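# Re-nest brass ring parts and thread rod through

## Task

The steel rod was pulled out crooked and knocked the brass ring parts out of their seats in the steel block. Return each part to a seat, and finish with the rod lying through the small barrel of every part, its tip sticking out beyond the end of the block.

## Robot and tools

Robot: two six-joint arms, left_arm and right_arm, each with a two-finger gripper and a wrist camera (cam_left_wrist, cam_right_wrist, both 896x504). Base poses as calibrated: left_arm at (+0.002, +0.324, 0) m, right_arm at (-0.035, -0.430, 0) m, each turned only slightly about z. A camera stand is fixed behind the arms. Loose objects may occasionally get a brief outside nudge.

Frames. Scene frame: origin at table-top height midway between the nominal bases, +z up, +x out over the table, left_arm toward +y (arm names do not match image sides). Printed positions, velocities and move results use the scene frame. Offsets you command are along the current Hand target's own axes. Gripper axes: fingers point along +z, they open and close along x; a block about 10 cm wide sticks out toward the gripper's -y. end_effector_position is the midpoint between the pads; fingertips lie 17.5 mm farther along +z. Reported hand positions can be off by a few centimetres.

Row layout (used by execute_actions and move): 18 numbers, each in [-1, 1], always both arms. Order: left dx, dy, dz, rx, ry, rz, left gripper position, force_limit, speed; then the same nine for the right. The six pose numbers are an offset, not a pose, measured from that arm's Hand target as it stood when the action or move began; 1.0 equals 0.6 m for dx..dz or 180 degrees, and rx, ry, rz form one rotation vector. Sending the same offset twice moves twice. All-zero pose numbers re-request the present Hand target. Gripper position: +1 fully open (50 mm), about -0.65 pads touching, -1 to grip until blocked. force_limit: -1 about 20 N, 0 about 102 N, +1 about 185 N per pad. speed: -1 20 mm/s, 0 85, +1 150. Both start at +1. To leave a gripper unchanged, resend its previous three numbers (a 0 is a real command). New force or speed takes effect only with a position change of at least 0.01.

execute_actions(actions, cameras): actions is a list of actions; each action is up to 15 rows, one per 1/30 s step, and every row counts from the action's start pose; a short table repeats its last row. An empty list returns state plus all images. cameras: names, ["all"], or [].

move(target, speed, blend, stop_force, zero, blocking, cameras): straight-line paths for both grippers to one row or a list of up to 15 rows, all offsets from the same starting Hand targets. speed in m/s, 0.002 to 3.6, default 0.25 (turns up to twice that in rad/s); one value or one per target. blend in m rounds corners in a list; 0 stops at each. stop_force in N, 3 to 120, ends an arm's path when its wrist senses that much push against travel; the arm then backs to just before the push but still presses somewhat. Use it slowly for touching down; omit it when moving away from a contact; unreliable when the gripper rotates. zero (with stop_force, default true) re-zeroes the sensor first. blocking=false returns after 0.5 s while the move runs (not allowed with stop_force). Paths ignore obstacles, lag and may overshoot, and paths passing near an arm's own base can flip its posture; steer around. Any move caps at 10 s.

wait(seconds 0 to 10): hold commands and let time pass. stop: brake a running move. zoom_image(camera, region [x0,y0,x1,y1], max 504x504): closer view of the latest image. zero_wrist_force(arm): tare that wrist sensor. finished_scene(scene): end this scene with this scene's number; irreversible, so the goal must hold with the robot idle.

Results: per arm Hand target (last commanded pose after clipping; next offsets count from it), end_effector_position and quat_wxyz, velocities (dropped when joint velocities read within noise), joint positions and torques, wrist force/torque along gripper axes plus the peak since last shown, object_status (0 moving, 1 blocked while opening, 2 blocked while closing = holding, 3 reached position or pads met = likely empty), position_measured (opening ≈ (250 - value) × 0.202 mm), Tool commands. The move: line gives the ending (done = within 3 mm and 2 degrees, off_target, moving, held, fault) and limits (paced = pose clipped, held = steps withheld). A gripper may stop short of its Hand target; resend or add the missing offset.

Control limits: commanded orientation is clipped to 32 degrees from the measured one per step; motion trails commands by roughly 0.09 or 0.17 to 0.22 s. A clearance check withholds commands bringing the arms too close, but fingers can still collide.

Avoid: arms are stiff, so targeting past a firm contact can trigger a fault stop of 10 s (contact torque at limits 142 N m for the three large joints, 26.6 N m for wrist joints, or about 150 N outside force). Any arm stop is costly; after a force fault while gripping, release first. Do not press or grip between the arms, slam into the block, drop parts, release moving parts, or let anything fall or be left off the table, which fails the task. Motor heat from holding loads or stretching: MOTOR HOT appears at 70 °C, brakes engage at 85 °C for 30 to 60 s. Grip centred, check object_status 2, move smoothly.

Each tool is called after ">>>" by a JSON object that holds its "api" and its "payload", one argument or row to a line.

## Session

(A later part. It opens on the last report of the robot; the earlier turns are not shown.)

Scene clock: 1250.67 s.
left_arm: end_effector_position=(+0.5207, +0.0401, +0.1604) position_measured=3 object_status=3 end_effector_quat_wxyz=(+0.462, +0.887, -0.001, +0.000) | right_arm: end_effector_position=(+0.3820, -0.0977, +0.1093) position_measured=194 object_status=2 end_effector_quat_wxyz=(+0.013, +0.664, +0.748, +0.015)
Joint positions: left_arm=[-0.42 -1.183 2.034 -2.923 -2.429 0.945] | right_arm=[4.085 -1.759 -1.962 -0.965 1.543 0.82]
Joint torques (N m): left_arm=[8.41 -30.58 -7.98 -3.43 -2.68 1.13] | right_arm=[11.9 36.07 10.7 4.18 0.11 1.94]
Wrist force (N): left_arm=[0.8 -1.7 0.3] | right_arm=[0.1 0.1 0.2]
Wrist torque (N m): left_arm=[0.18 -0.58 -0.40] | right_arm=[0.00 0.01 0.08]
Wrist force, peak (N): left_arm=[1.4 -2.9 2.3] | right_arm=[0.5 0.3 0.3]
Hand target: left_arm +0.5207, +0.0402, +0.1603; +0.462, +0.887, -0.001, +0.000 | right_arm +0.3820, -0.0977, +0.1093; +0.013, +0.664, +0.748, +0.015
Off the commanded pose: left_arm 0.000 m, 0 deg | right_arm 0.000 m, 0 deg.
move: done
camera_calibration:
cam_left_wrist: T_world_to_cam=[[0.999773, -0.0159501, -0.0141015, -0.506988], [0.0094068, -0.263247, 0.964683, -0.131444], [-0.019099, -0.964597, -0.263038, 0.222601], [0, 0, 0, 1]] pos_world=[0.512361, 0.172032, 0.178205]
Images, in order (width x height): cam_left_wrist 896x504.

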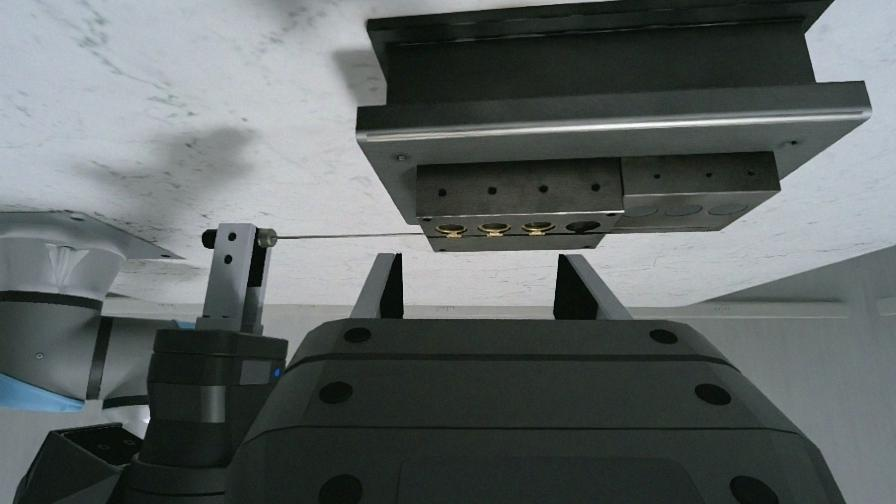

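>>> {"api": "move", "payload": {
  "target": [0,0,0,0,0,0,1,1,1,0,0.0700,0.0027,0,0,0,-1,-0.7,-1],
  "speed": 0.008,
  "stop_force": 3,
  "cameras": ["cam_left_wrist"]
}}

>>> {"api": "zoom_image", "payload": {
  "camera": "cam_left_wrist",
  "region": [400, 190, 640, 270]
}}

Scene clock: 1260.17 s.
left_arm: end_effector_position=(+0.5207, +0.0402, +0.1603) position_measured=3 object_status=3 end_effector_quat_wxyz=(+0.462, +0.887, -0.001, +0.000) | right_arm: end_effector_position=(+0.4238, -0.0928, +0.1094) position_measured=194 object_status=2 end_effector_quat_wxyz=(+0.013, +0.664, +0.748, +0.015)
Joint positions: left_arm=[-0.42 -1.183 2.034 -2.923 -2.429 0.945] | right_arm=[4.028 -1.837 -1.861 -0.986 1.544 0.763]
Joint torques (N m): left_arm=[7.37 -29.3 -7.89 -3.19 -2.55 1.24] | right_arm=[11.68 39.69 9.82 3.52 1.13 1.9]
Wrist force (N): left_arm=[0.4 -2.0 0.3] | right_arm=[0.9 0.7 -1.1]
Wrist torque (N m): left_arm=[0.13 -0.53 -0.41] | right_arm=[-0.08 -0.01 0.04]
Wrist force, peak (N): left_arm=[0.7 -2.2 0.2] | right_arm=[0.8 -1.2 -1.4]
Hand target: left_arm +0.5207, +0.0402, +0.1603; +0.462, +0.887, -0.001, +0.000 | right_arm +0.4238, -0.0927, +0.1094; +0.013, +0.664, +0.748, +0.015
Off the commanded pose: left_arm 0.000 m, 0 deg | right_arm 0.000 m, 0 deg.
move: done
camera_calibration:
cam_left_wrist: T_world_to_cam=[[0.999774, -0.0158276, -0.014172, -0.506996], [0.00950707, -0.263246, 0.964682, -0.131373], [-0.0189993, -0.964599, -0.263037, 0.222621], [0, 0, 0, 1]] pos_world=[0.51236, 0.172132, 0.178105]
Images, in order (width x height): cam_left_wrist 896x504.

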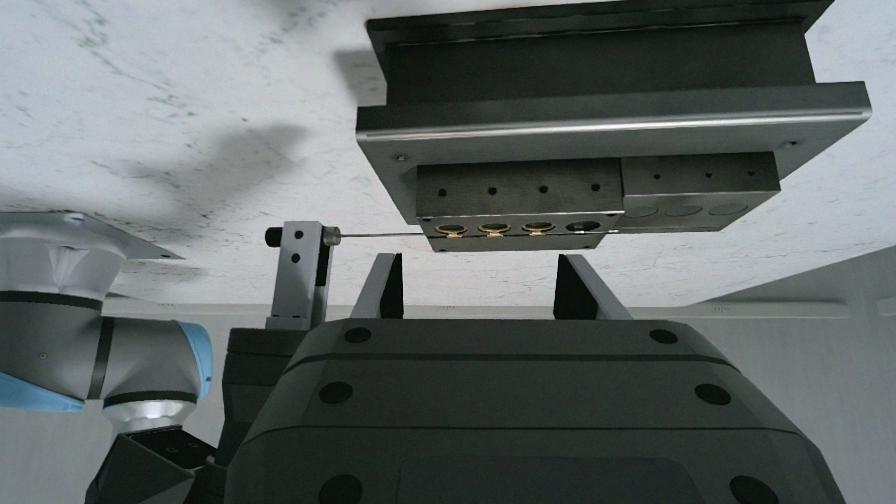

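Scaled by 2.100 from the camera's 896x504 image, which has a finer 1280x720 frame.

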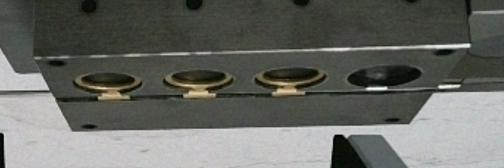

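>>> {"api": "move", "payload": {
  "target": [0,0,0,0,0,0,1,1,1,0.0004,0,-0.0006,0,0,0,-1,-0.7,-1],
  "speed": 0.01
}}

Scene clock: 1264.93 s.
left_arm: end_effector_position=(+0.5207, +0.0402, +0.1603) position_measured=3 object_status=3 end_effector_quat_wxyz=(+0.462, +0.887, -0.001, +0.000) | right_arm: end_effector_position=(+0.4237, -0.0925, +0.1097) position_measured=194 object_status=2 end_effector_quat_wxyz=(+0.013, +0.664, +0.748, +0.015)
Joint positions: left_arm=[-0.42 -1.183 2.034 -2.923 -2.429 0.945] | right_arm=[4.029 -1.837 -1.86 -0.987 1.544 0.764]
Joint torques (N m): left_arm=[7.11 -30.11 -9.07 -2.19 -2.57 1.23] | right_arm=[12.67 39.9 31.94 1.02 0.15 2.03]
Wrist force (N): left_arm=[0.3 -1.9 0.3] | right_arm=[0.0 0.0 -0.2]
Wrist torque (N m): left_arm=[0.14 -0.52 -0.41] | right_arm=[0.01 -0.04 0.06]
Wrist force, peak (N): left_arm=[0.8 -2.2 0.3] | right_arm=[1.1 0.8 -1.2]
Hand target: left_arm +0.5207, +0.0402, +0.1603; +0.462, +0.887, -0.001, +0.000 | right_arm +0.4237, -0.0925, +0.1097; +0.013, +0.664, +0.748, +0.015
Off the commanded pose: left_arm 0.000 m, 0 deg | right_arm 0.000 m, 0 deg.
move: done

>>> {"api": "move", "payload": {
  "target": [0,0,0,0,0,0,1,1,1,0,0.0500,0.00193,0,0,0,-1,-0.7,-1],
  "speed": 0.008,
  "stop_force": 3,
  "cameras": ["cam_left_wrist"]
}}

>>> {"api": "zoom_image", "payload": {
  "camera": "cam_left_wrist",
  "region": [340, 190, 500, 270]
}}

Scene clock: 1273.70 s.
left_arm: end_effector_position=(+0.5207, +0.0402, +0.1603) position_measured=3 object_status=3 end_effector_quat_wxyz=(+0.462, +0.887, -0.001, +0.000) | right_arm: end_effector_position=(+0.4536, -0.0890, +0.1097) position_measured=194 object_status=2 end_effector_quat_wxyz=(+0.013, +0.664, +0.748, +0.015)
Joint positions: left_arm=[-0.42 -1.183 2.034 -2.923 -2.429 0.945] | right_arm=[3.992 -1.893 -1.784 -1.006 1.545 0.727]
Joint torques (N m): left_arm=[6.08 -30.78 -9.55 -2.07 -2.58 1.1] | right_arm=[11.73 41.8 10.67 4.22 1.18 1.96]
Wrist force (N): left_arm=[0.4 -1.8 0.3] | right_arm=[0.7 0.5 -1.1]
Wrist torque (N m): left_arm=[0.16 -0.52 -0.40] | right_arm=[-0.08 -0.06 0.09]
Wrist force, peak (N): left_arm=[0.6 -2.3 0.5] | right_arm=[0.1 -1.6 -1.5]
Hand target: left_arm +0.5207, +0.0402, +0.1603; +0.462, +0.887, -0.001, +0.000 | right_arm +0.4535, -0.0889, +0.1097; +0.013, +0.664, +0.748, +0.015
Off the commanded pose: left_arm 0.000 m, 0 deg | right_arm 0.000 m, 0 deg.
move: done
camera_calibration:
cam_left_wrist: T_world_to_cam=[[0.999774, -0.0158276, -0.014172, -0.506996], [0.00950707, -0.263246, 0.964682, -0.131373], [-0.0189993, -0.964599, -0.263037, 0.222621], [0, 0, 0, 1]] pos_world=[0.51236, 0.172132, 0.178105]
Images, in order (width x height): cam_left_wrist 896x504.

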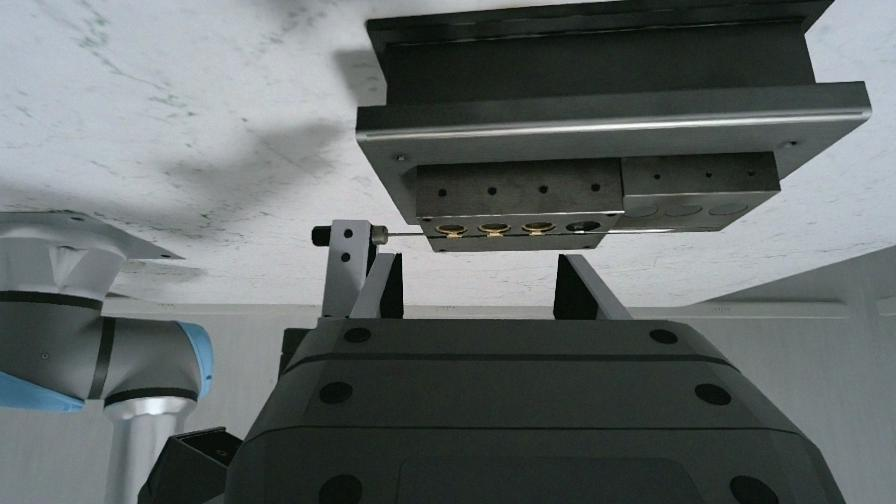

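Scaled by 3.150 from the camera's 896x504 image, which has a finer 1280x720 frame.

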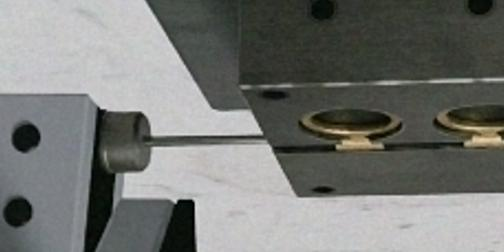

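>>> {"api": "move", "payload": {
  "target": [
    [0,0,0,0,0,0,1,1,1,0.0003,0,-0.0006,0,0,0,-1,-0.7,-1],
    [0,0,0,0,0,0,1,1,1,0.0004,0.0150,-0.0003,0,0,0,-1,-0.7,-1]
  ],
  "speed": 0.008,
  "stop_force": 4
}}

Scene clock: 1283.30 s.
left_arm: end_effector_position=(+0.5207, +0.0402, +0.1603) position_measured=3 object_status=3 end_effector_quat_wxyz=(+0.462, +0.887, -0.001, +0.000) | right_arm: end_effector_position=(+0.4624, -0.0877, +0.1103) position_measured=194 object_status=2 end_effector_quat_wxyz=(+0.013, +0.664, +0.748, +0.015)
Joint positions: left_arm=[-0.42 -1.183 2.034 -2.923 -2.429 0.945] | right_arm=[3.982 -1.909 -1.759 -1.014 1.546 0.717]
Joint torques (N m): left_arm=[6.66 -31.56 -10.67 -1.98 -2.55 1.19] | right_arm=[10.51 43.6 11.16 4.59 1.36 1.82]
Wrist force (N): left_arm=[0.4 -1.9 0.4] | right_arm=[0.0 0.0 0.4]
Wrist torque (N m): left_arm=[0.16 -0.52 -0.40] | right_arm=[0.00 -0.06 0.13]
Wrist force, peak (N): left_arm=[0.4 -2.3 0.5] | right_arm=[-1.1 -1.5 0.5]
Hand target: left_arm +0.5207, +0.0402, +0.1603; +0.462, +0.887, -0.001, +0.000 | right_arm +0.4624, -0.0876, +0.1103; +0.013, +0.664, +0.748, +0.015
Off the commanded pose: left_arm 0.000 m, 0 deg | right_arm 0.000 m, 0 deg.
move: done

>>> {"api": "move", "payload": {
  "target": [0,0,0,0,0,0,1,1,1,0.0001,0.0150,0.0004,0,0,0,-1,-0.7,-1],
  "speed": 0.008,
  "stop_force": 4,
  "cameras": ["cam_left_wrist"]
}}

>>> {"api": "zoom_image", "payload": {
  "camera": "cam_left_wrist",
  "region": [340, 190, 500, 270]
}}

>>> {"api": "zoom_image", "payload": {
  "camera": "cam_left_wrist",
  "region": [560, 190, 800, 270]
}}

Scene clock: 1290.20 s.
left_arm: end_effector_position=(+0.5207, +0.0402, +0.1603) position_measured=3 object_status=3 end_effector_quat_wxyz=(+0.462, +0.887, -0.001, +0.000) | right_arm: end_effector_position=(+0.4714, -0.0865, +0.1104) position_measured=194 object_status=2 end_effector_quat_wxyz=(+0.013, +0.664, +0.748, +0.015)
Joint positions: left_arm=[-0.42 -1.183 2.034 -2.923 -2.429 0.945] | right_arm=[3.972 -1.926 -1.735 -1.021 1.546 0.707]
Joint torques (N m): left_arm=[6.59 -32.06 -10.91 -2.03 -2.48 1.14] | right_arm=[10.48 44.51 11.5 4.68 1.35 2.03]
Wrist force (N): left_arm=[0.5 -1.9 0.3] | right_arm=[-0.2 -0.2 0.5]
Wrist torque (N m): left_arm=[0.15 -0.54 -0.40] | right_arm=[-0.02 -0.06 0.14]
Wrist force, peak (N): left_arm=[0.4 -2.3 0.4] | right_arm=[-1.4 -2.2 0.1]
Hand target: left_arm +0.5207, +0.0402, +0.1603; +0.462, +0.887, -0.001, +0.000 | right_arm +0.4714, -0.0865, +0.1104; +0.013, +0.664, +0.748, +0.015
Off the commanded pose: left_arm 0.000 m, 0 deg | right_arm 0.000 m, 0 deg.
move: done
camera_calibration:
cam_left_wrist: T_world_to_cam=[[0.999774, -0.0158276, -0.014172, -0.506996], [0.00950707, -0.263246, 0.964682, -0.131373], [-0.0189993, -0.964599, -0.263037, 0.222621], [0, 0, 0, 1]] pos_world=[0.51236, 0.172132, 0.178105]
Images, in order (width x height): cam_left_wrist 896x504.

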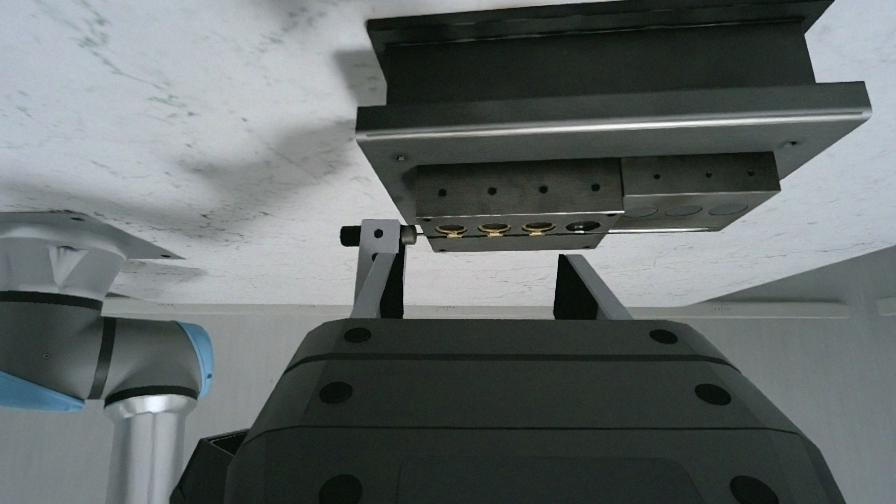

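Scaled by 3.150 from the camera's 896x504 image, which has a finer 1280x720 frame.

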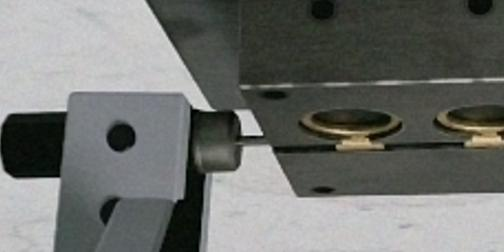

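Scaled by 2.100 from the camera's 896x504 image, which has a finer 1280x720 frame.

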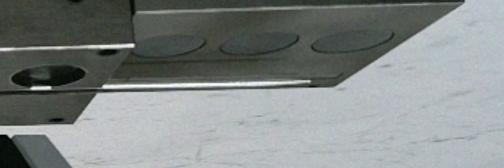

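>>> {"api": "move", "payload": {
  "target": [0,0,0,0,0,0,1,1,1,0.0001,0.0067,0.0003,0,0,0,-1,-0.7,-1],
  "speed": 0.005,
  "stop_force": 4,
  "cameras": ["cam_left_wrist"]
}}

>>> {"api": "zoom_image", "payload": {
  "camera": "cam_left_wrist",
  "region": [340, 190, 500, 270]
}}

Scene clock: 1296.17 s.
left_arm: end_effector_position=(+0.5207, +0.0402, +0.1603) position_measured=3 object_status=3 end_effector_quat_wxyz=(+0.462, +0.887, -0.001, +0.000) | right_arm: end_effector_position=(+0.4754, -0.0859, +0.1104) position_measured=194 object_status=2 end_effector_quat_wxyz=(+0.013, +0.664, +0.748, +0.015)
Joint positions: left_arm=[-0.42 -1.183 2.034 -2.923 -2.429 0.945] | right_arm=[3.968 -1.934 -1.724 -1.024 1.546 0.703]
Joint torques (N m): left_arm=[5.67 -31.95 -11.22 -1.9 -2.57 0.92] | right_arm=[-4.92 43.41 14.15 2.11 1.49 -0.21]
Wrist force (N): left_arm=[0.4 -2.0 0.3] | right_arm=[-0.8 -0.9 0.1]
Wrist torque (N m): left_arm=[0.12 -0.51 -0.41] | right_arm=[-0.01 -0.05 0.18]
Wrist force, peak (N): left_arm=[0.7 -2.2 0.0] | right_arm=[-1.5 -1.9 0.2]
Hand target: left_arm +0.5207, +0.0402, +0.1603; +0.462, +0.887, -0.001, +0.000 | right_arm +0.4753, -0.0859, +0.1104; +0.013, +0.664, +0.748, +0.015
Off the commanded pose: left_arm 0.000 m, 0 deg | right_arm 0.000 m, 0 deg.
move: done
camera_calibration:
cam_left_wrist: T_world_to_cam=[[0.999774, -0.0158276, -0.014172, -0.506996], [0.00950707, -0.263246, 0.964682, -0.131373], [-0.0189993, -0.964599, -0.263037, 0.222621], [0, 0, 0, 1]] pos_world=[0.51236, 0.172132, 0.178105]
Images, in order (width x height): cam_left_wrist 896x504.

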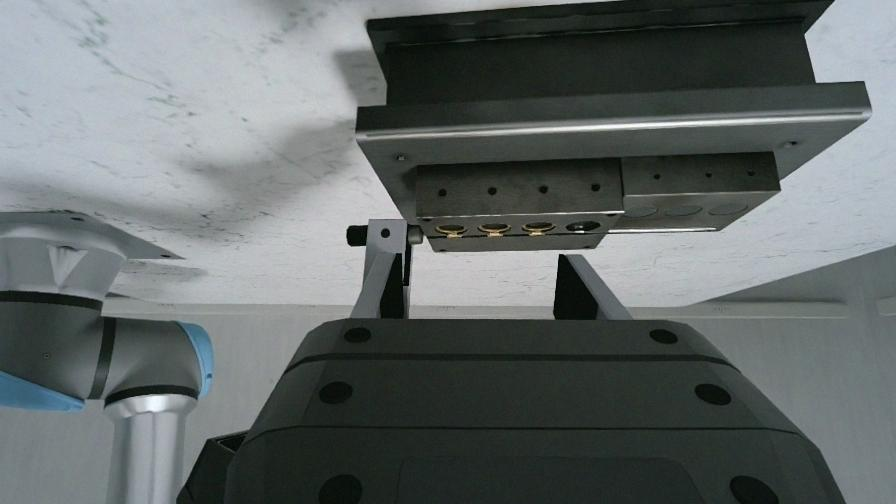

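Scaled by 3.150 from the camera's 896x504 image, which has a finer 1280x720 frame.

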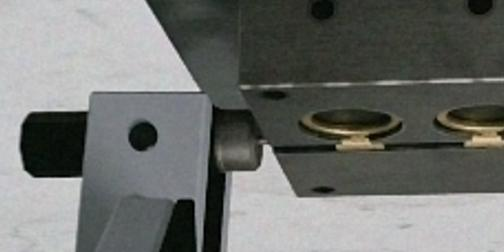

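>>> {"api": "move", "payload": {
  "target": [
    [0,0,0,0,0,0,1,1,1,-0.0003,-0.0003,0,0,0,0,-1,-0.7,-1],
    [0,0,0,0,0,0,1,1,1,-0.0003,-0.0003,0,0,0,0,0,-0.7,-1]
  ],
  "speed": 0.01,
  "cameras": ["cam_left_wrist"]
}}

>>> {"api": "zoom_image", "payload": {
  "camera": "cam_left_wrist",
  "region": [340, 190, 500, 270]
}}

Scene clock: 1304.17 s.
left_arm: end_effector_position=(+0.5207, +0.0402, +0.1603) position_measured=3 object_status=3 end_effector_quat_wxyz=(+0.462, +0.887, -0.001, +0.000) | right_arm: end_effector_position=(+0.4752, -0.0861, +0.1104) position_measured=152 object_status=0 end_effector_quat_wxyz=(+0.013, +0.664, +0.748, +0.015)
Joint positions: left_arm=[-0.42 -1.183 2.034 -2.923 -2.429 0.945] | right_arm=[3.968 -1.933 -1.725 -1.024 1.546 0.703]
Joint torques (N m): left_arm=[6.32 -32.46 -11.4 -2.14 -2.62 1.12] | right_arm=[0.06 42.14 14.59 5.36 0.77 -1.23]
Wrist force (N): left_arm=[0.6 -1.8 0.1] | right_arm=[0.4 0.2 0.3]
Wrist torque (N m): left_arm=[0.16 -0.55 -0.41] | right_arm=[0.03 -0.06 0.10]
Wrist force, peak (N): left_arm=[0.4 -2.4 0.2] | right_arm=[-0.6 -1.2 0.3]
Hand target: left_arm +0.5207, +0.0402, +0.1603; +0.462, +0.887, -0.001, +0.000 | right_arm +0.4752, -0.0861, +0.1104; +0.013, +0.664, +0.748, +0.015
Off the commanded pose: left_arm 0.000 m, 0 deg | right_arm 0.000 m, 0 deg.
move: done
camera_calibration:
cam_left_wrist: T_world_to_cam=[[0.999774, -0.0158276, -0.014172, -0.506996], [0.00950707, -0.263246, 0.964682, -0.131373], [-0.0189993, -0.964599, -0.263037, 0.222621], [0, 0, 0, 1]] pos_world=[0.51236, 0.172132, 0.178105]
Images, in order (width x height): cam_left_wrist 896x504.

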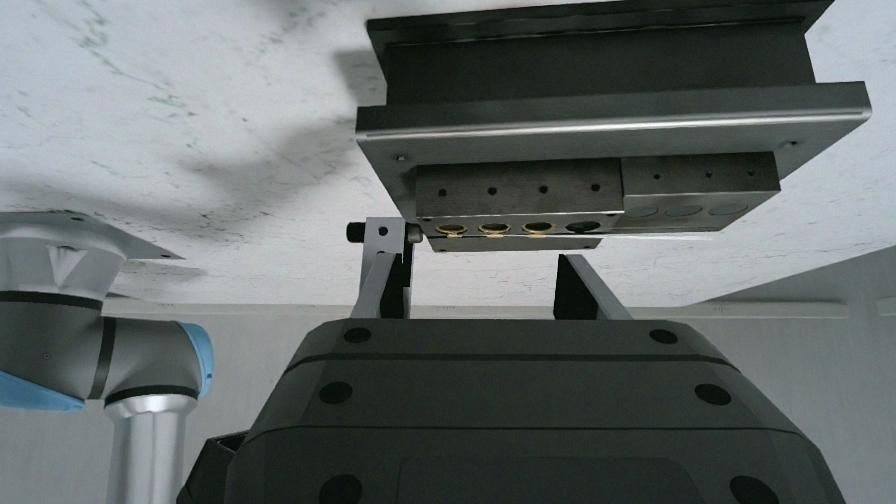

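Scaled by 3.150 from the camera's 896x504 image, which has a finer 1280x720 frame.

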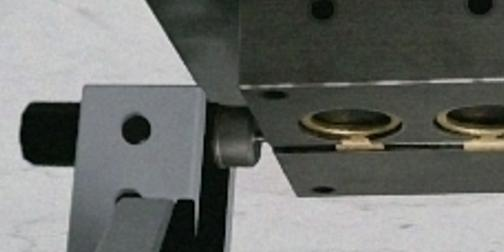

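>>> {"api": "zoom_image", "payload": {
  "camera": "cam_left_wrist",
  "region": [420, 200, 600, 260]
}}

>>> {"api": "zoom_image", "payload": {
  "camera": "cam_left_wrist",
  "region": [560, 190, 800, 270]
}}

Scaled by 2.800 from the camera's 896x504 image, which has a finer 1280x720 frame.

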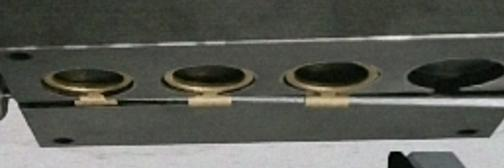

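Scaled by 2.100 from the camera's 896x504 image, which has a finer 1280x720 frame.

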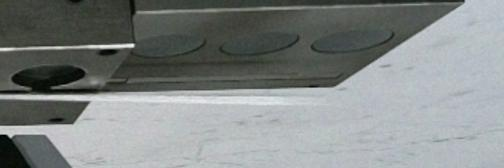

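>>> {"api": "move", "payload": {
  "target": [0,0,0,0,0,0,1,1,1,0,0,0,0,0,0,-1,-0.9,-1],
  "cameras": ["cam_left_wrist"]
}}

>>> {"api": "zoom_image", "payload": {
  "camera": "cam_left_wrist",
  "region": [560, 190, 800, 270]
}}

Scene clock: 1350.20 s.
left_arm: end_effector_position=(+0.5207, +0.0402, +0.1603) position_measured=3 object_status=3 end_effector_quat_wxyz=(+0.462, +0.887, -0.001, +0.000) | right_arm: end_effector_position=(+0.4752, -0.0861, +0.1104) position_measured=192 object_status=2 end_effector_quat_wxyz=(+0.013, +0.664, +0.748, +0.015)
Joint positions: left_arm=[-0.42 -1.183 2.034 -2.923 -2.429 0.945] | right_arm=[3.968 -1.933 -1.725 -1.024 1.546 0.703]
Joint torques (N m): left_arm=[6.09 -32.86 -12.46 -1.96 -2.44 1.08] | right_arm=[-14.25 32 28.87 4.76 0.38 -2.14]
Wrist force (N): left_arm=[0.2 -2.1 0.2] | right_arm=[0.1 0.2 0.1]
Wrist torque (N m): left_arm=[0.11 -0.49 -0.41] | right_arm=[0.03 -0.04 0.11]
Wrist force, peak (N): left_arm=[0.5 -2.3 0.3] | right_arm=[0.5 0.2 0.0]
Hand target: left_arm +0.5207, +0.0402, +0.1603; +0.462, +0.887, -0.001, +0.000 | right_arm +0.4752, -0.0861, +0.1104; +0.013, +0.664, +0.748, +0.015
Off the commanded pose: left_arm 0.000 m, 0 deg | right_arm 0.000 m, 0 deg.
move: done
camera_calibration:
cam_left_wrist: T_world_to_cam=[[0.999774, -0.0158276, -0.014172, -0.506996], [0.00950707, -0.263246, 0.964682, -0.131373], [-0.0189993, -0.964599, -0.263037, 0.222621], [0, 0, 0, 1]] pos_world=[0.51236, 0.172132, 0.178105]
Images, in order (width x height): cam_left_wrist 896x504.

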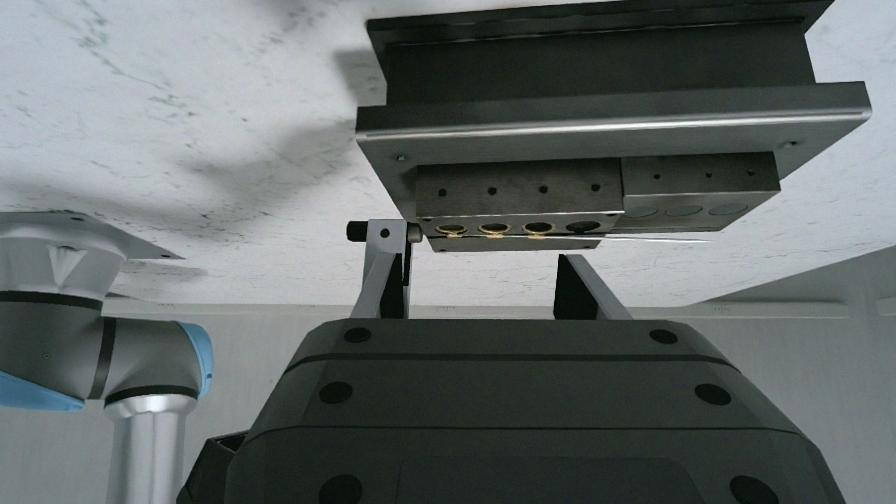

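Scaled by 2.100 from the camera's 896x504 image, which has a finer 1280x720 frame.

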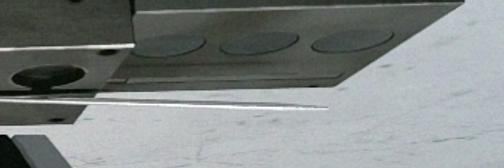

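>>> {"api": "zoom_image", "payload": {
  "camera": "cam_left_wrist",
  "region": [420, 205, 600, 260]
}}

Scaled by 2.800 from the camera's 896x504 image, which has a finer 1280x720 frame.

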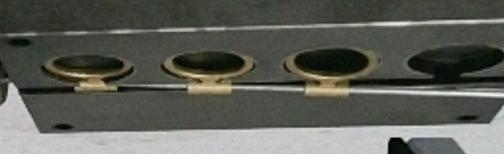

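>>> {"api": "move", "payload": {
  "target": [0,0,0,0,0,0,1,1,1,0,0,-0.0021,0.015,0,0,-1,-0.9,-1],
  "speed": 0.02,
  "cameras": ["cam_left_wrist"]
}}

>>> {"api": "zoom_image", "payload": {
  "camera": "cam_left_wrist",
  "region": [560, 190, 800, 270]
}}

>>> {"api": "zoom_image", "payload": {
  "camera": "cam_left_wrist",
  "region": [420, 205, 600, 260]
}}

Scene clock: 1360.37 s.
left_arm: end_effector_position=(+0.5207, +0.0402, +0.1603) position_measured=3 object_status=3 end_effector_quat_wxyz=(+0.462, +0.887, -0.001, +0.000) | right_arm: end_effector_position=(+0.4752, -0.0861, +0.1116) position_measured=192 object_status=2 end_effector_quat_wxyz=(-0.003, +0.664, +0.748, -0.003)
Joint positions: left_arm=[-0.42 -1.183 2.034 -2.923 -2.429 0.945] | right_arm=[3.955 -1.951 -1.685 -1.083 1.577 0.69]
Joint torques (N m): left_arm=[5.12 -32.9 -13.77 -2.09 -2.53 1.14] | right_arm=[-6.14 39.84 12.22 3.78 -0.37 -0.91]
Wrist force (N): left_arm=[0.4 -1.9 0.3] | right_arm=[0.5 2.6 -2.8]
Wrist torque (N m): left_arm=[0.15 -0.52 -0.41] | right_arm=[-0.03 -0.03 0.12]
Wrist force, peak (N): left_arm=[0.6 -2.2 0.3] | right_arm=[0.5 2.6 -2.8]
Hand target: left_arm +0.5207, +0.0402, +0.1603; +0.462, +0.887, -0.001, +0.000 | right_arm +0.4751, -0.0862, +0.1116; -0.003, +0.664, +0.748, -0.003
Off the commanded pose: left_arm 0.000 m, 0 deg | right_arm 0.000 m, 0 deg.
move: done
camera_calibration:
cam_left_wrist: T_world_to_cam=[[0.999774, -0.0158276, -0.014172, -0.506996], [0.00950707, -0.263246, 0.964682, -0.131373], [-0.0189993, -0.964599, -0.263037, 0.222621], [0, 0, 0, 1]] pos_world=[0.51236, 0.172132, 0.178105]
Images, in order (width x height): cam_left_wrist 896x504.

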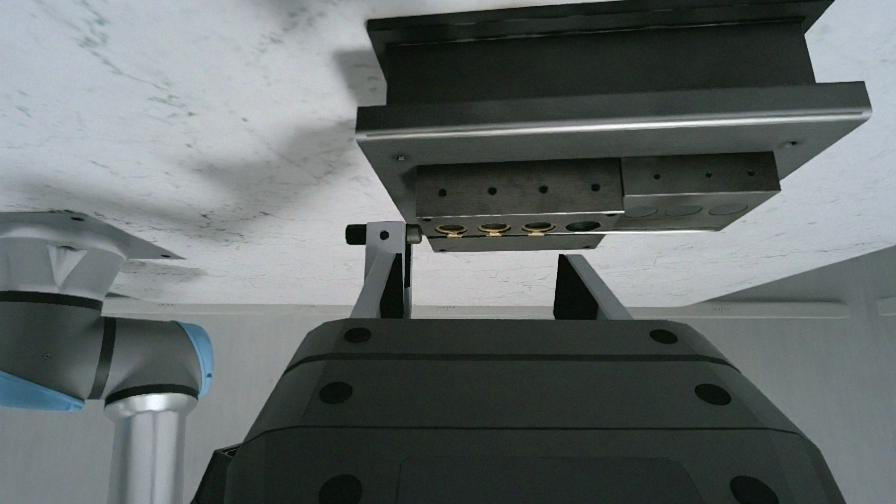

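Scaled by 2.100 from the camera's 896x504 image, which has a finer 1280x720 frame.

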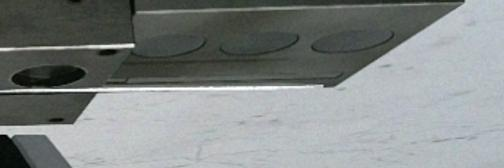

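Scaled by 2.800 from the camera's 896x504 image, which has a finer 1280x720 frame.

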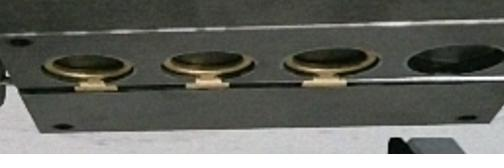

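>>> {"api": "move", "payload": {
  "target": [0,0,0,0,0,0,1,1,1,0,0.0,-0.0010,0,0,0,-1,-0.9,-1],
  "speed": 0.01
}}

Scene clock: 1365.23 s.
left_arm: end_effector_position=(+0.5207, +0.0402, +0.1603) position_measured=3 object_status=3 end_effector_quat_wxyz=(+0.462, +0.887, -0.001, +0.000) | right_arm: end_effector_position=(+0.4751, -0.0862, +0.1122) position_measured=192 object_status=2 end_effector_quat_wxyz=(-0.003, +0.664, +0.748, -0.003)
Joint positions: left_arm=[-0.42 -1.183 2.034 -2.923 -2.429 0.945] | right_arm=[3.955 -1.95 -1.684 -1.084 1.577 0.69]
Joint torques (N m): left_arm=[6.07 -32.4 -13.9 -1.94 -2.51 1.11] | right_arm=[12 45.49 31.93 0.96 -0.8 1.71]
Wrist force (N): left_arm=[0.4 -1.9 0.3] | right_arm=[0.0 0.1 0.4]
Wrist torque (N m): left_arm=[0.15 -0.52 -0.40] | right_arm=[0.00 -0.02 0.11]
Wrist force, peak (N): left_arm=[0.4 -2.2 0.4] | right_arm=[1.0 2.9 -2.9]
Hand target: left_arm +0.5207, +0.0402, +0.1603; +0.462, +0.887, -0.001, +0.000 | right_arm +0.4751, -0.0862, +0.1122; -0.003, +0.664, +0.748, -0.003
Off the commanded pose: left_arm 0.000 m, 0 deg | right_arm 0.000 m, 0 deg.
move: done

>>> {"api": "move", "payload": {
  "target": [0,0,0,0,0,0,1,1,1,0,-0.0667,0.00057,0,0,0,-1,-0.9,-1],
  "speed": 0.02,
  "stop_force": 4
}}

Scene clock: 1383.30 s.
left_arm: end_effector_position=(+0.5207, +0.0402, +0.1603) position_measured=3 object_status=3 end_effector_quat_wxyz=(+0.462, +0.887, -0.001, +0.000) | right_arm: end_effector_position=(+0.4354, -0.0909, +0.1122) position_measured=192 object_status=2 end_effector_quat_wxyz=(-0.003, +0.664, +0.748, -0.003)
Joint positions: left_arm=[-0.42 -1.183 2.034 -2.923 -2.429 0.945] | right_arm=[3.999 -1.874 -1.792 -1.052 1.577 0.735]
Joint torques (N m): left_arm=[4.76 -33.19 -14.25 -2.12 -2.47 0.9] | right_arm=[-14.25 28.36 31.54 1.11 0.7 -2.11]
Wrist force (N): left_arm=[0.4 -2.2 0.4] | right_arm=[0.2 0.2 0.3]
Wrist torque (N m): left_arm=[0.09 -0.52 -0.41] | right_arm=[0.01 -0.07 -0.03]
Wrist force, peak (N): left_arm=[0.5 -2.2 0.4] | right_arm=[0.6 0.7 0.8]
Hand target: left_arm +0.5207, +0.0402, +0.1603; +0.462, +0.887, -0.001, +0.000 | right_arm +0.4354, -0.0909, +0.1122; -0.003, +0.664, +0.748, -0.003
Off the commanded pose: left_arm 0.000 m, 0 deg | right_arm 0.000 m, 0 deg.
move: done

>>> {"api": "move", "payload": {
  "target": [0,0,0,0,0,0,1,1,1,0,-0.2355,0.0020,0,0,0,-1,-0.9,-1],
  "speed": 0.03,
  "stop_force": 5,
  "cameras": ["cam_left_wrist"]
}}

>>> {"api": "zoom_image", "payload": {
  "camera": "cam_left_wrist",
  "region": [340, 205, 640, 260]
}}

Scene clock: 1391.10 s.
left_arm: end_effector_position=(+0.5207, +0.0402, +0.1603) position_measured=3 object_status=3 end_effector_quat_wxyz=(+0.462, +0.887, -0.001, +0.000) | right_arm: end_effector_position=(+0.3747, -0.0981, +0.1122) position_measured=192 object_status=2 end_effector_quat_wxyz=(-0.003, +0.664, +0.748, -0.003)
Joint positions: left_arm=[-0.42 -1.183 2.034 -2.923 -2.429 0.945] | right_arm=[4.079 -1.76 -1.941 -1.016 1.577 0.814]
Joint torques (N m): left_arm=[4.8 -34.51 -16.95 -2.03 -2.44 0.95] | right_arm=[-14.54 36.75 11.77 0.67 -0.78 1.92]
Wrist force (N): left_arm=[0.5 -2.0 0.4] | right_arm=[0.1 0.3 0.1]
Wrist torque (N m): left_arm=[0.13 -0.54 -0.41] | right_arm=[0.04 0.01 0.09]
Wrist force, peak (N): left_arm=[0.6 -2.3 0.2] | right_arm=[0.2 8.3 0.9]
Hand target: left_arm +0.5207, +0.0402, +0.1603; +0.462, +0.887, -0.001, +0.000 | right_arm +0.3747, -0.0981, +0.1122; -0.003, +0.664, +0.748, -0.003 (not the last commanded pose)
Off the commanded pose: left_arm 0.000 m, 0 deg | right_arm 0.080 m, 0 deg.
move: contact (right_arm)
camera_calibration:
cam_left_wrist: T_world_to_cam=[[0.999774, -0.0158276, -0.014172, -0.506996], [0.00950707, -0.263246, 0.964682, -0.131373], [-0.0189993, -0.964599, -0.263037, 0.222621], [0, 0, 0, 1]] pos_world=[0.51236, 0.172132, 0.178105]
Images, in order (width x height): cam_left_wrist 896x504.

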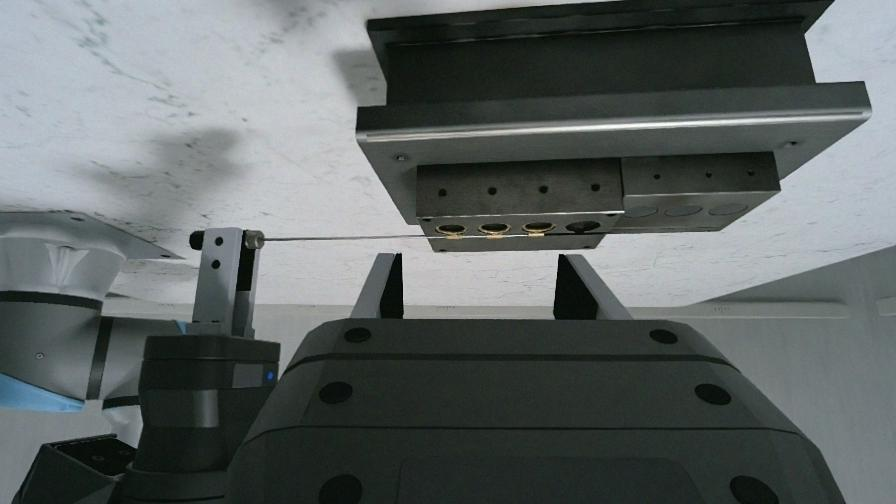

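Scaled by 1.680 from the camera's 896x504 image, which has a finer 1280x720 frame.

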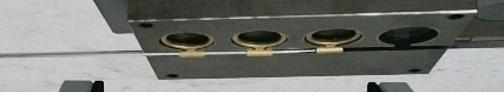

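>>> {"api": "zoom_image", "payload": {
  "camera": "cam_left_wrist",
  "region": [420, 210, 600, 255]
}}

Scaled by 2.800 from the camera's 896x504 image, which has a finer 1280x720 frame.

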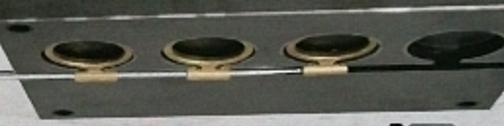

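>>> {"api": "move", "payload": {
  "target": [0,0,0,0,0,0,1,1,1,0,-0.0250,0.0002,0,0,0,-1,-0.9,-1],
  "speed": 0.008,
  "stop_force": 4,
  "cameras": ["cam_left_wrist"]
}}

>>> {"api": "zoom_image", "payload": {
  "camera": "cam_left_wrist",
  "region": [420, 210, 600, 255]
}}

Scene clock: 1403.63 s.
left_arm: end_effector_position=(+0.5207, +0.0402, +0.1603) position_measured=3 object_status=3 end_effector_quat_wxyz=(+0.462, +0.887, -0.001, +0.000) | right_arm: end_effector_position=(+0.3598, -0.0999, +0.1121) position_measured=192 object_status=2 end_effector_quat_wxyz=(-0.003, +0.664, +0.748, -0.003)
Joint positions: left_arm=[-0.42 -1.183 2.034 -2.923 -2.429 0.945] | right_arm=[4.101 -1.732 -1.976 -1.01 1.577 0.836]
Joint torques (N m): left_arm=[4.56 -34.01 -17.1 -2.13 -2.25 0.75] | right_arm=[-7.31 20.86 31.2 4.29 1.27 -1.97]
Wrist force (N): left_arm=[0.6 -1.9 0.2] | right_arm=[0.2 0.2 0.4]
Wrist torque (N m): left_arm=[0.15 -0.55 -0.41] | right_arm=[0.03 -0.01 -0.08]
Wrist force, peak (N): left_arm=[0.3 -2.3 0.2] | right_arm=[0.2 0.4 0.7]
Hand target: left_arm +0.5207, +0.0402, +0.1603; +0.462, +0.887, -0.001, +0.000 | right_arm +0.3598, -0.0999, +0.1122; -0.003, +0.664, +0.748, -0.003
Off the commanded pose: left_arm 0.000 m, 0 deg | right_arm 0.000 m, 0 deg.
move: done
camera_calibration:
cam_left_wrist: T_world_to_cam=[[0.999774, -0.0158276, -0.014172, -0.506996], [0.00950707, -0.263246, 0.964682, -0.131373], [-0.0189993, -0.964599, -0.263037, 0.222621], [0, 0, 0, 1]] pos_world=[0.51236, 0.172132, 0.178105]
Images, in order (width x height): cam_left_wrist 896x504.

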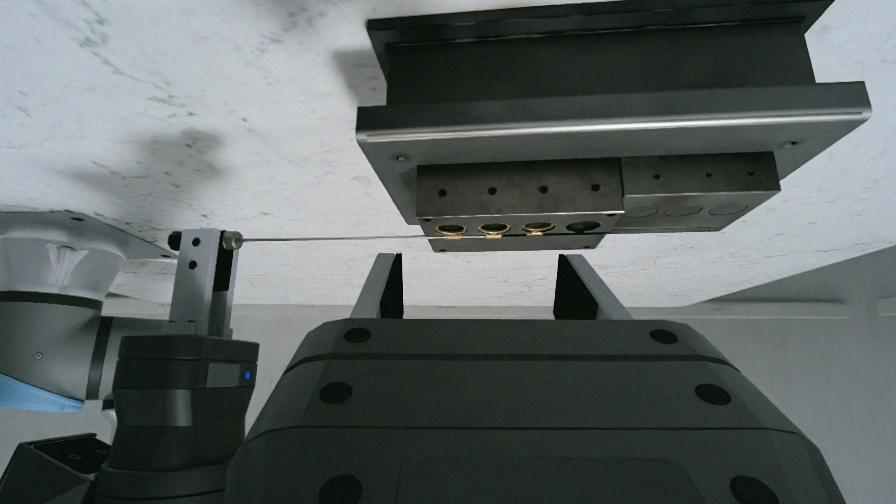

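Scaled by 2.800 from the camera's 896x504 image, which has a finer 1280x720 frame.

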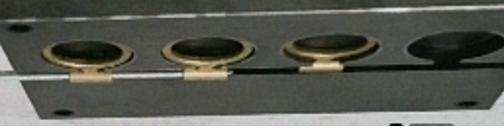

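>>> {"api": "move", "payload": {
  "target": [-0.0617,0.0595,0.1822,-0.0556,0,0,1,1,1,0,0,0,0,0,0,-1,-0.9,-1],
  "speed": 0.1,
  "cameras": ["cam_left_wrist"]
}}

>>> {"api": "zoom_image", "payload": {
  "camera": "cam_left_wrist",
  "region": [480, 200, 660, 250]
}}

>>> {"api": "zoom_image", "payload": {
  "camera": "cam_left_wrist",
  "region": [620, 190, 860, 250]
}}

Scene clock: 1414.47 s.
left_arm: end_effector_position=(+0.4836, -0.0699, +0.1269) position_measured=3 object_status=3 end_effector_quat_wxyz=(+0.538, +0.843, -0.001, +0.000) | right_arm: end_effector_position=(+0.3598, -0.0999, +0.1122) position_measured=192 object_status=2 end_effector_quat_wxyz=(-0.003, +0.664, +0.748, -0.003)
Joint positions: left_arm=[-0.61 -0.953 2.049 -3.536 -2.429 0.57] | right_arm=[4.1 -1.732 -1.976 -1.01 1.577 0.836]
Joint torques (N m): left_arm=[2.24 -42.58 -2.53 -3.74 -2.18 -0.68] | right_arm=[-13.98 20.34 32.01 1.75 -0.41 -2]
Wrist force (N): left_arm=[0.7 -1.6 0.1] | right_arm=[0.0 0.2 0.6]
Wrist torque (N m): left_arm=[0.15 -0.51 -0.56] | right_arm=[0.03 0.00 -0.06]
Wrist force, peak (N): left_arm=[0.8 -2.5 -1.3] | right_arm=[0.2 0.1 0.7]
Hand target: left_arm +0.4835, -0.0698, +0.1269; +0.538, +0.843, -0.001, +0.000 | right_arm +0.3598, -0.0999, +0.1122; -0.003, +0.664, +0.748, -0.003
Off the commanded pose: left_arm 0.000 m, 0 deg | right_arm 0.000 m, 0 deg.
move: done
camera_calibration:
cam_left_wrist: T_world_to_cam=[[0.99977, -0.0182395, -0.0113241, -0.472623], [0.0096064, -0.0916556, 0.995744, -0.119786], [-0.0191998, -0.995624, -0.0914593, 0.0831186], [0, 0, 0, 1]] pos_world=[0.475261, 0.0631554, 0.121526]
Images, in order (width x height): cam_left_wrist 896x504.

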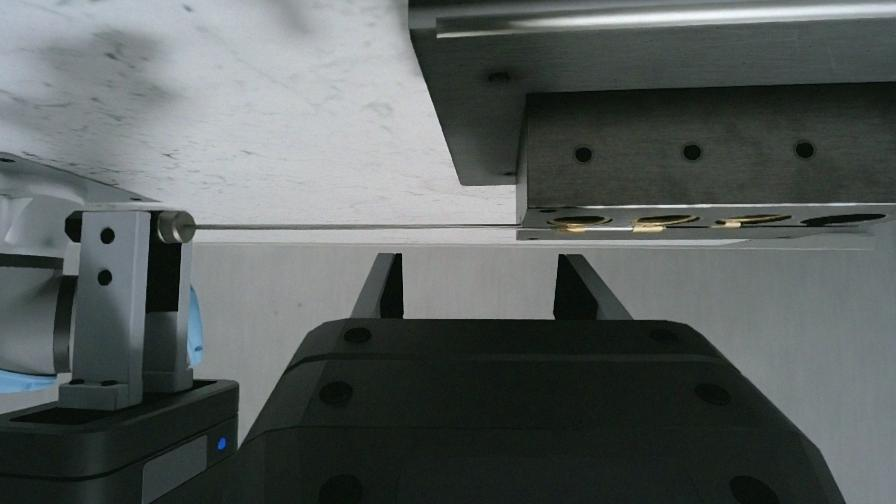

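Scaled by 2.800 from the camera's 896x504 image, which has a finer 1280x720 frame.

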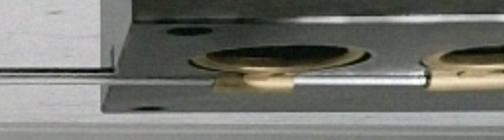

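Scaled by 2.100 from the camera's 896x504 image, which has a finer 1280x720 frame.

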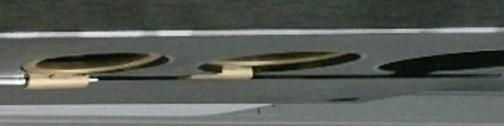

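>>> {"api": "move", "payload": {
  "target": [0,0,0,0,0,0,1,1,1,0,0,-0.0002,0.004,0,0,-1,-0.9,-1],
  "speed": 0.02,
  "cameras": ["cam_left_wrist"]
}}

>>> {"api": "zoom_image", "payload": {
  "camera": "cam_left_wrist",
  "region": [480, 200, 660, 250]
}}

Scene clock: 1428.93 s.
left_arm: end_effector_position=(+0.4835, -0.0698, +0.1269) position_measured=3 object_status=3 end_effector_quat_wxyz=(+0.538, +0.843, -0.001, +0.000) | right_arm: end_effector_position=(+0.3598, -0.0999, +0.1123) position_measured=192 object_status=2 end_effector_quat_wxyz=(-0.007, +0.664, +0.748, -0.008)
Joint positions: left_arm=[-0.61 -0.953 2.049 -3.536 -2.429 0.57] | right_arm=[4.096 -1.737 -1.967 -1.022 1.587 0.831]
Joint torques (N m): left_arm=[6.93 -36.8 -3.25 -2.46 -2.16 0.11] | right_arm=[-8.34 26.86 23.38 2.68 -0.03 -1.37]
Wrist force (N): left_arm=[0.7 -1.6 0.1] | right_arm=[0.3 0.2 0.4]
Wrist torque (N m): left_arm=[0.15 -0.50 -0.57] | right_arm=[0.02 -0.03 0.09]
Wrist force, peak (N): left_arm=[1.1 -2.0 0.4] | right_arm=[0.3 0.4 0.5]
Hand target: left_arm +0.4835, -0.0698, +0.1269; +0.538, +0.843, -0.001, +0.000 | right_arm +0.3598, -0.0999, +0.1123; -0.007, +0.664, +0.748, -0.008
Off the commanded pose: left_arm 0.000 m, 0 deg | right_arm 0.000 m, 0 deg.
move: done
camera_calibration:
cam_left_wrist: T_world_to_cam=[[0.99977, -0.018131, -0.0114145, -0.47252], [0.00970637, -0.0916549, 0.995744, -0.119733], [-0.0191001, -0.995626, -0.0914579, 0.0830602], [0, 0, 0, 1]] pos_world=[0.47516, 0.0631556, 0.121426]
Images, in order (width x height): cam_left_wrist 896x504.

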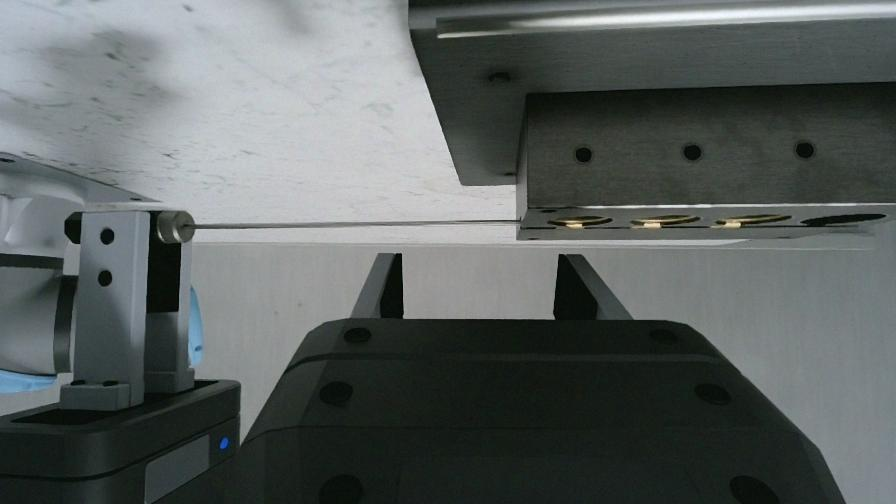

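Scaled by 2.800 from the camera's 896x504 image, which has a finer 1280x720 frame.

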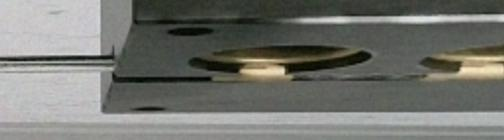

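>>> {"api": "move", "payload": {
  "target": [0,0,0,0,0,0,1,1,1,0,-0.1083,0.0023,0,0,0,-1,-0.9,-1],
  "speed": 0.015,
  "stop_force": 3,
  "cameras": ["cam_left_wrist"]
}}

>>> {"api": "zoom_image", "payload": {
  "camera": "cam_left_wrist",
  "region": [480, 200, 660, 250]
}}

>>> {"api": "zoom_image", "payload": {
  "camera": "cam_left_wrist",
  "region": [620, 190, 860, 250]
}}

Scene clock: 1440.10 s.
left_arm: end_effector_position=(+0.4835, -0.0698, +0.1269) position_measured=3 object_status=3 end_effector_quat_wxyz=(+0.538, +0.843, -0.001, +0.000) | right_arm: end_effector_position=(+0.2953, -0.1076, +0.1123) position_measured=192 object_status=2 end_effector_quat_wxyz=(-0.007, +0.664, +0.748, -0.008)
Joint positions: left_arm=[-0.61 -0.953 2.049 -3.536 -2.429 0.57] | right_arm=[4.202 -1.614 -2.107 -1.003 1.588 0.937]
Joint torques (N m): left_arm=[8.18 -48.75 -10.47 -1.76 -2.17 0.67] | right_arm=[-14.75 15.23 32.05 4.06 0.54 -2]
Wrist force (N): left_arm=[0.9 -1.8 0.5] | right_arm=[0.3 0.3 0.1]
Wrist torque (N m): left_arm=[0.13 -0.53 -0.56] | right_arm=[0.05 -0.04 -0.03]
Wrist force, peak (N): left_arm=[1.1 -1.9 0.3] | right_arm=[0.2 0.8 0.3]
Hand target: left_arm +0.4835, -0.0698, +0.1269; +0.538, +0.843, -0.001, +0.000 | right_arm +0.2953, -0.1076, +0.1122; -0.007, +0.664, +0.748, -0.008
Off the commanded pose: left_arm 0.000 m, 0 deg | right_arm 0.000 m, 0 deg.
move: done
camera_calibration:
cam_left_wrist: T_world_to_cam=[[0.999769, -0.0182306, -0.0114234, -0.472512], [0.00970608, -0.0916559, 0.995743, -0.119732], [-0.0192, -0.995624, -0.0914577, 0.0831075], [0, 0, 0, 1]] pos_world=[0.475161, 0.0631554, 0.121426]
Images, in order (width x height): cam_left_wrist 896x504.

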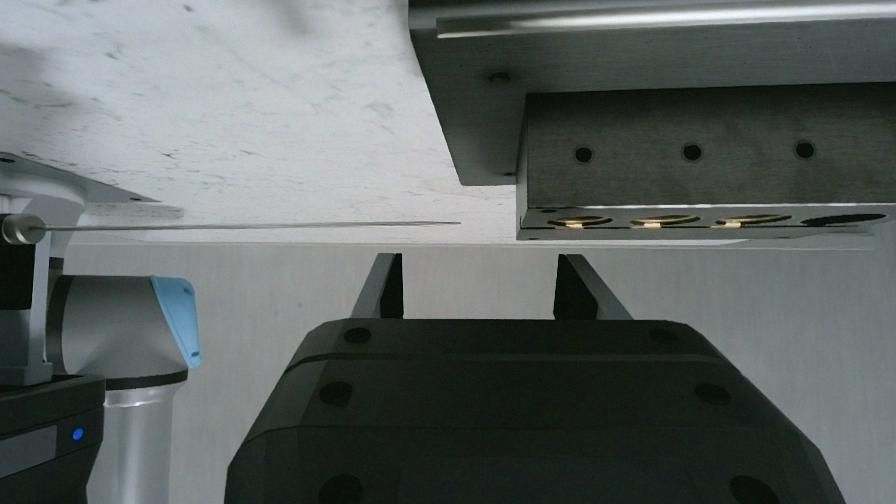

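Scaled by 2.800 from the camera's 896x504 image, which has a finer 1280x720 frame.

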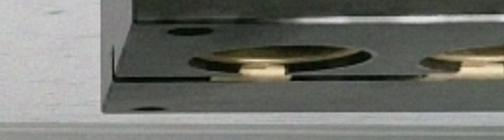

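Scaled by 2.100 from the camera's 896x504 image, which has a finer 1280x720 frame.

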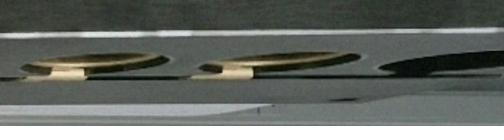

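>>> {"api": "move", "payload": {
  "target": [-0.1058,-0.0356,-0.4431,0,0,0,1,1,1,0,-0.0038,-0.18,0,0,0,-1,-0.9,-1],
  "speed": 0.2
}}

>>> {"api": "move", "payload": {
  "target": [0,0,0,0,0,0,1,1,1,-0.0642,0.37,-0.0079,0,0.0105,0.5,-1,-0.9,-1],
  "speed": 0.25,
  "cameras": ["cam_left_wrist","cam_right_wrist"]
}}

Scene clock: 1471.60 s.
left_arm: end_effector_position=(+0.4204, +0.1802, +0.2197) position_measured=3 object_status=3 end_effector_quat_wxyz=(+0.538, +0.843, -0.001, +0.000) | right_arm: end_effector_position=(+0.2953, -0.1077, +0.2203) position_measured=192 object_status=2 end_effector_quat_wxyz=(-0.007, +0.664, +0.748, -0.007)
Joint positions: left_arm=[-0.128 -1.492 2.28 -2.573 -2.695 1.336] | right_arm=[4.202 -1.497 -1.917 -1.309 1.588 0.937]
Joint torques (N m): left_arm=[3.8 -30.78 -8.22 -1.54 -1.32 0.89] | right_arm=[-12.73 12.39 13.71 4.47 -0.2 -1.98]
Wrist force (N): left_arm=[0.4 -1.7 0.4] | right_arm=[0.3 0.4 0.1]
Wrist torque (N m): left_arm=[0.13 -0.42 -0.35] | right_arm=[0.07 -0.02 -0.01]
Wrist force, peak (N): left_arm=[1.5 -1.3 3.2] | right_arm=[0.3 0.2 1.4]
Hand target: left_arm +0.4203, +0.1803, +0.2197; +0.538, +0.843, -0.001, +0.000 | right_arm +0.2953, -0.1077, +0.2203; -0.007, +0.664, +0.748, -0.008
Off the commanded pose: left_arm 0.000 m, 0 deg | right_arm 0.000 m, 0 deg.
move: done

Scene clock: 1475.23 s.
left_arm: end_effector_position=(+0.4203, +0.1803, +0.2197) position_measured=3 object_status=3 end_effector_quat_wxyz=(+0.538, +0.843, -0.001, +0.000) | right_arm: end_effector_position=(+0.5204, -0.1197, +0.2204) position_measured=192 object_status=2 end_effector_quat_wxyz=(-0.011, +0.998, +0.059, -0.001)
Joint positions: left_arm=[-0.128 -1.492 2.28 -2.573 -2.695 1.336] | right_arm=[3.859 -1.901 -1.463 -1.336 1.589 2.165]
Joint torques (N m): left_arm=[6.88 -32.6 -8.15 -1.04 -2.72 1.33] | right_arm=[13.46 44.2 14.74 4.92 -0.35 0.5]
Wrist force (N): left_arm=[0.6 -1.8 0.5] | right_arm=[-0.2 0.1 -0.1]
Wrist torque (N m): left_arm=[0.12 -0.45 -0.34] | right_arm=[0.00 0.04 0.10]
Wrist force, peak (N): left_arm=[0.4 -2.0 0.8] | right_arm=[0.3 -1.0 0.5]
Hand target: left_arm +0.4203, +0.1803, +0.2197; +0.538, +0.843, -0.001, +0.000 | right_arm +0.5203, -0.1196, +0.2204; -0.011, +0.998, +0.059, -0.001
Off the commanded pose: left_arm 0.000 m, 0 deg | right_arm 0.000 m, 0 deg.
move: done
camera_calibration:
cam_left_wrist: T_world_to_cam=[[0.999769, -0.0182306, -0.0114234, -0.403706], [0.00970608, -0.0916559, 0.995743, -0.1887], [-0.0192, -0.995624, -0.0914577, 0.339396], [0, 0, 0, 1]] pos_world=[0.411961, 0.313255, 0.214326]
cam_right_wrist: T_world_to_cam=[[0.994773, 0.101906, 0.00641107, -0.498356], [0.0950897, -0.947448, 0.305451, -0.207183], [0.0372015, -0.303244, -0.952186, 0.280744], [0, 0, 0, 1]] pos_world=[0.505008, -0.0603752, 0.333799]

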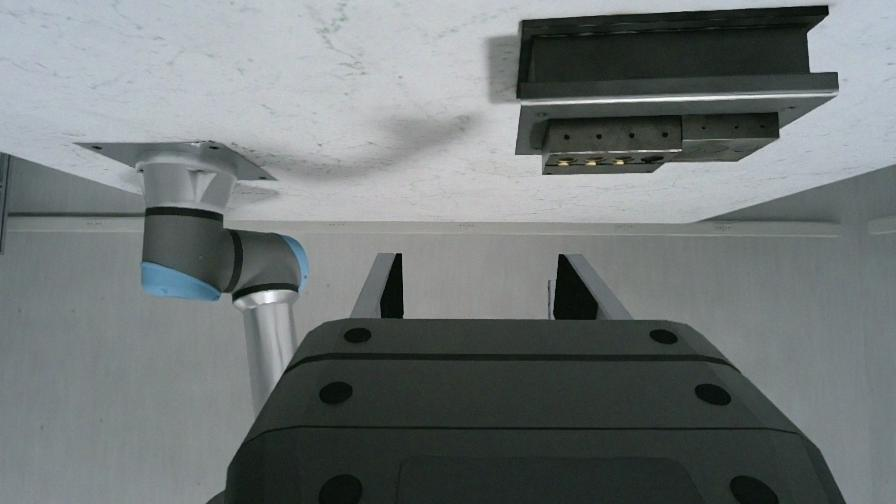

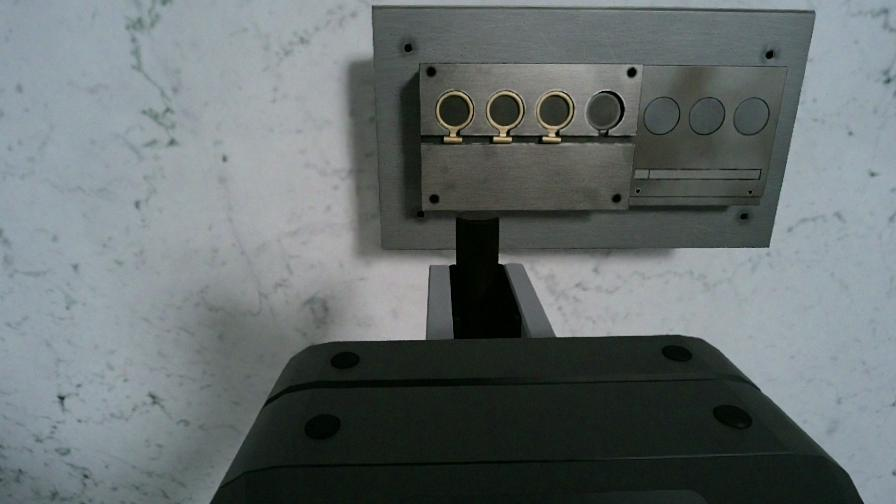

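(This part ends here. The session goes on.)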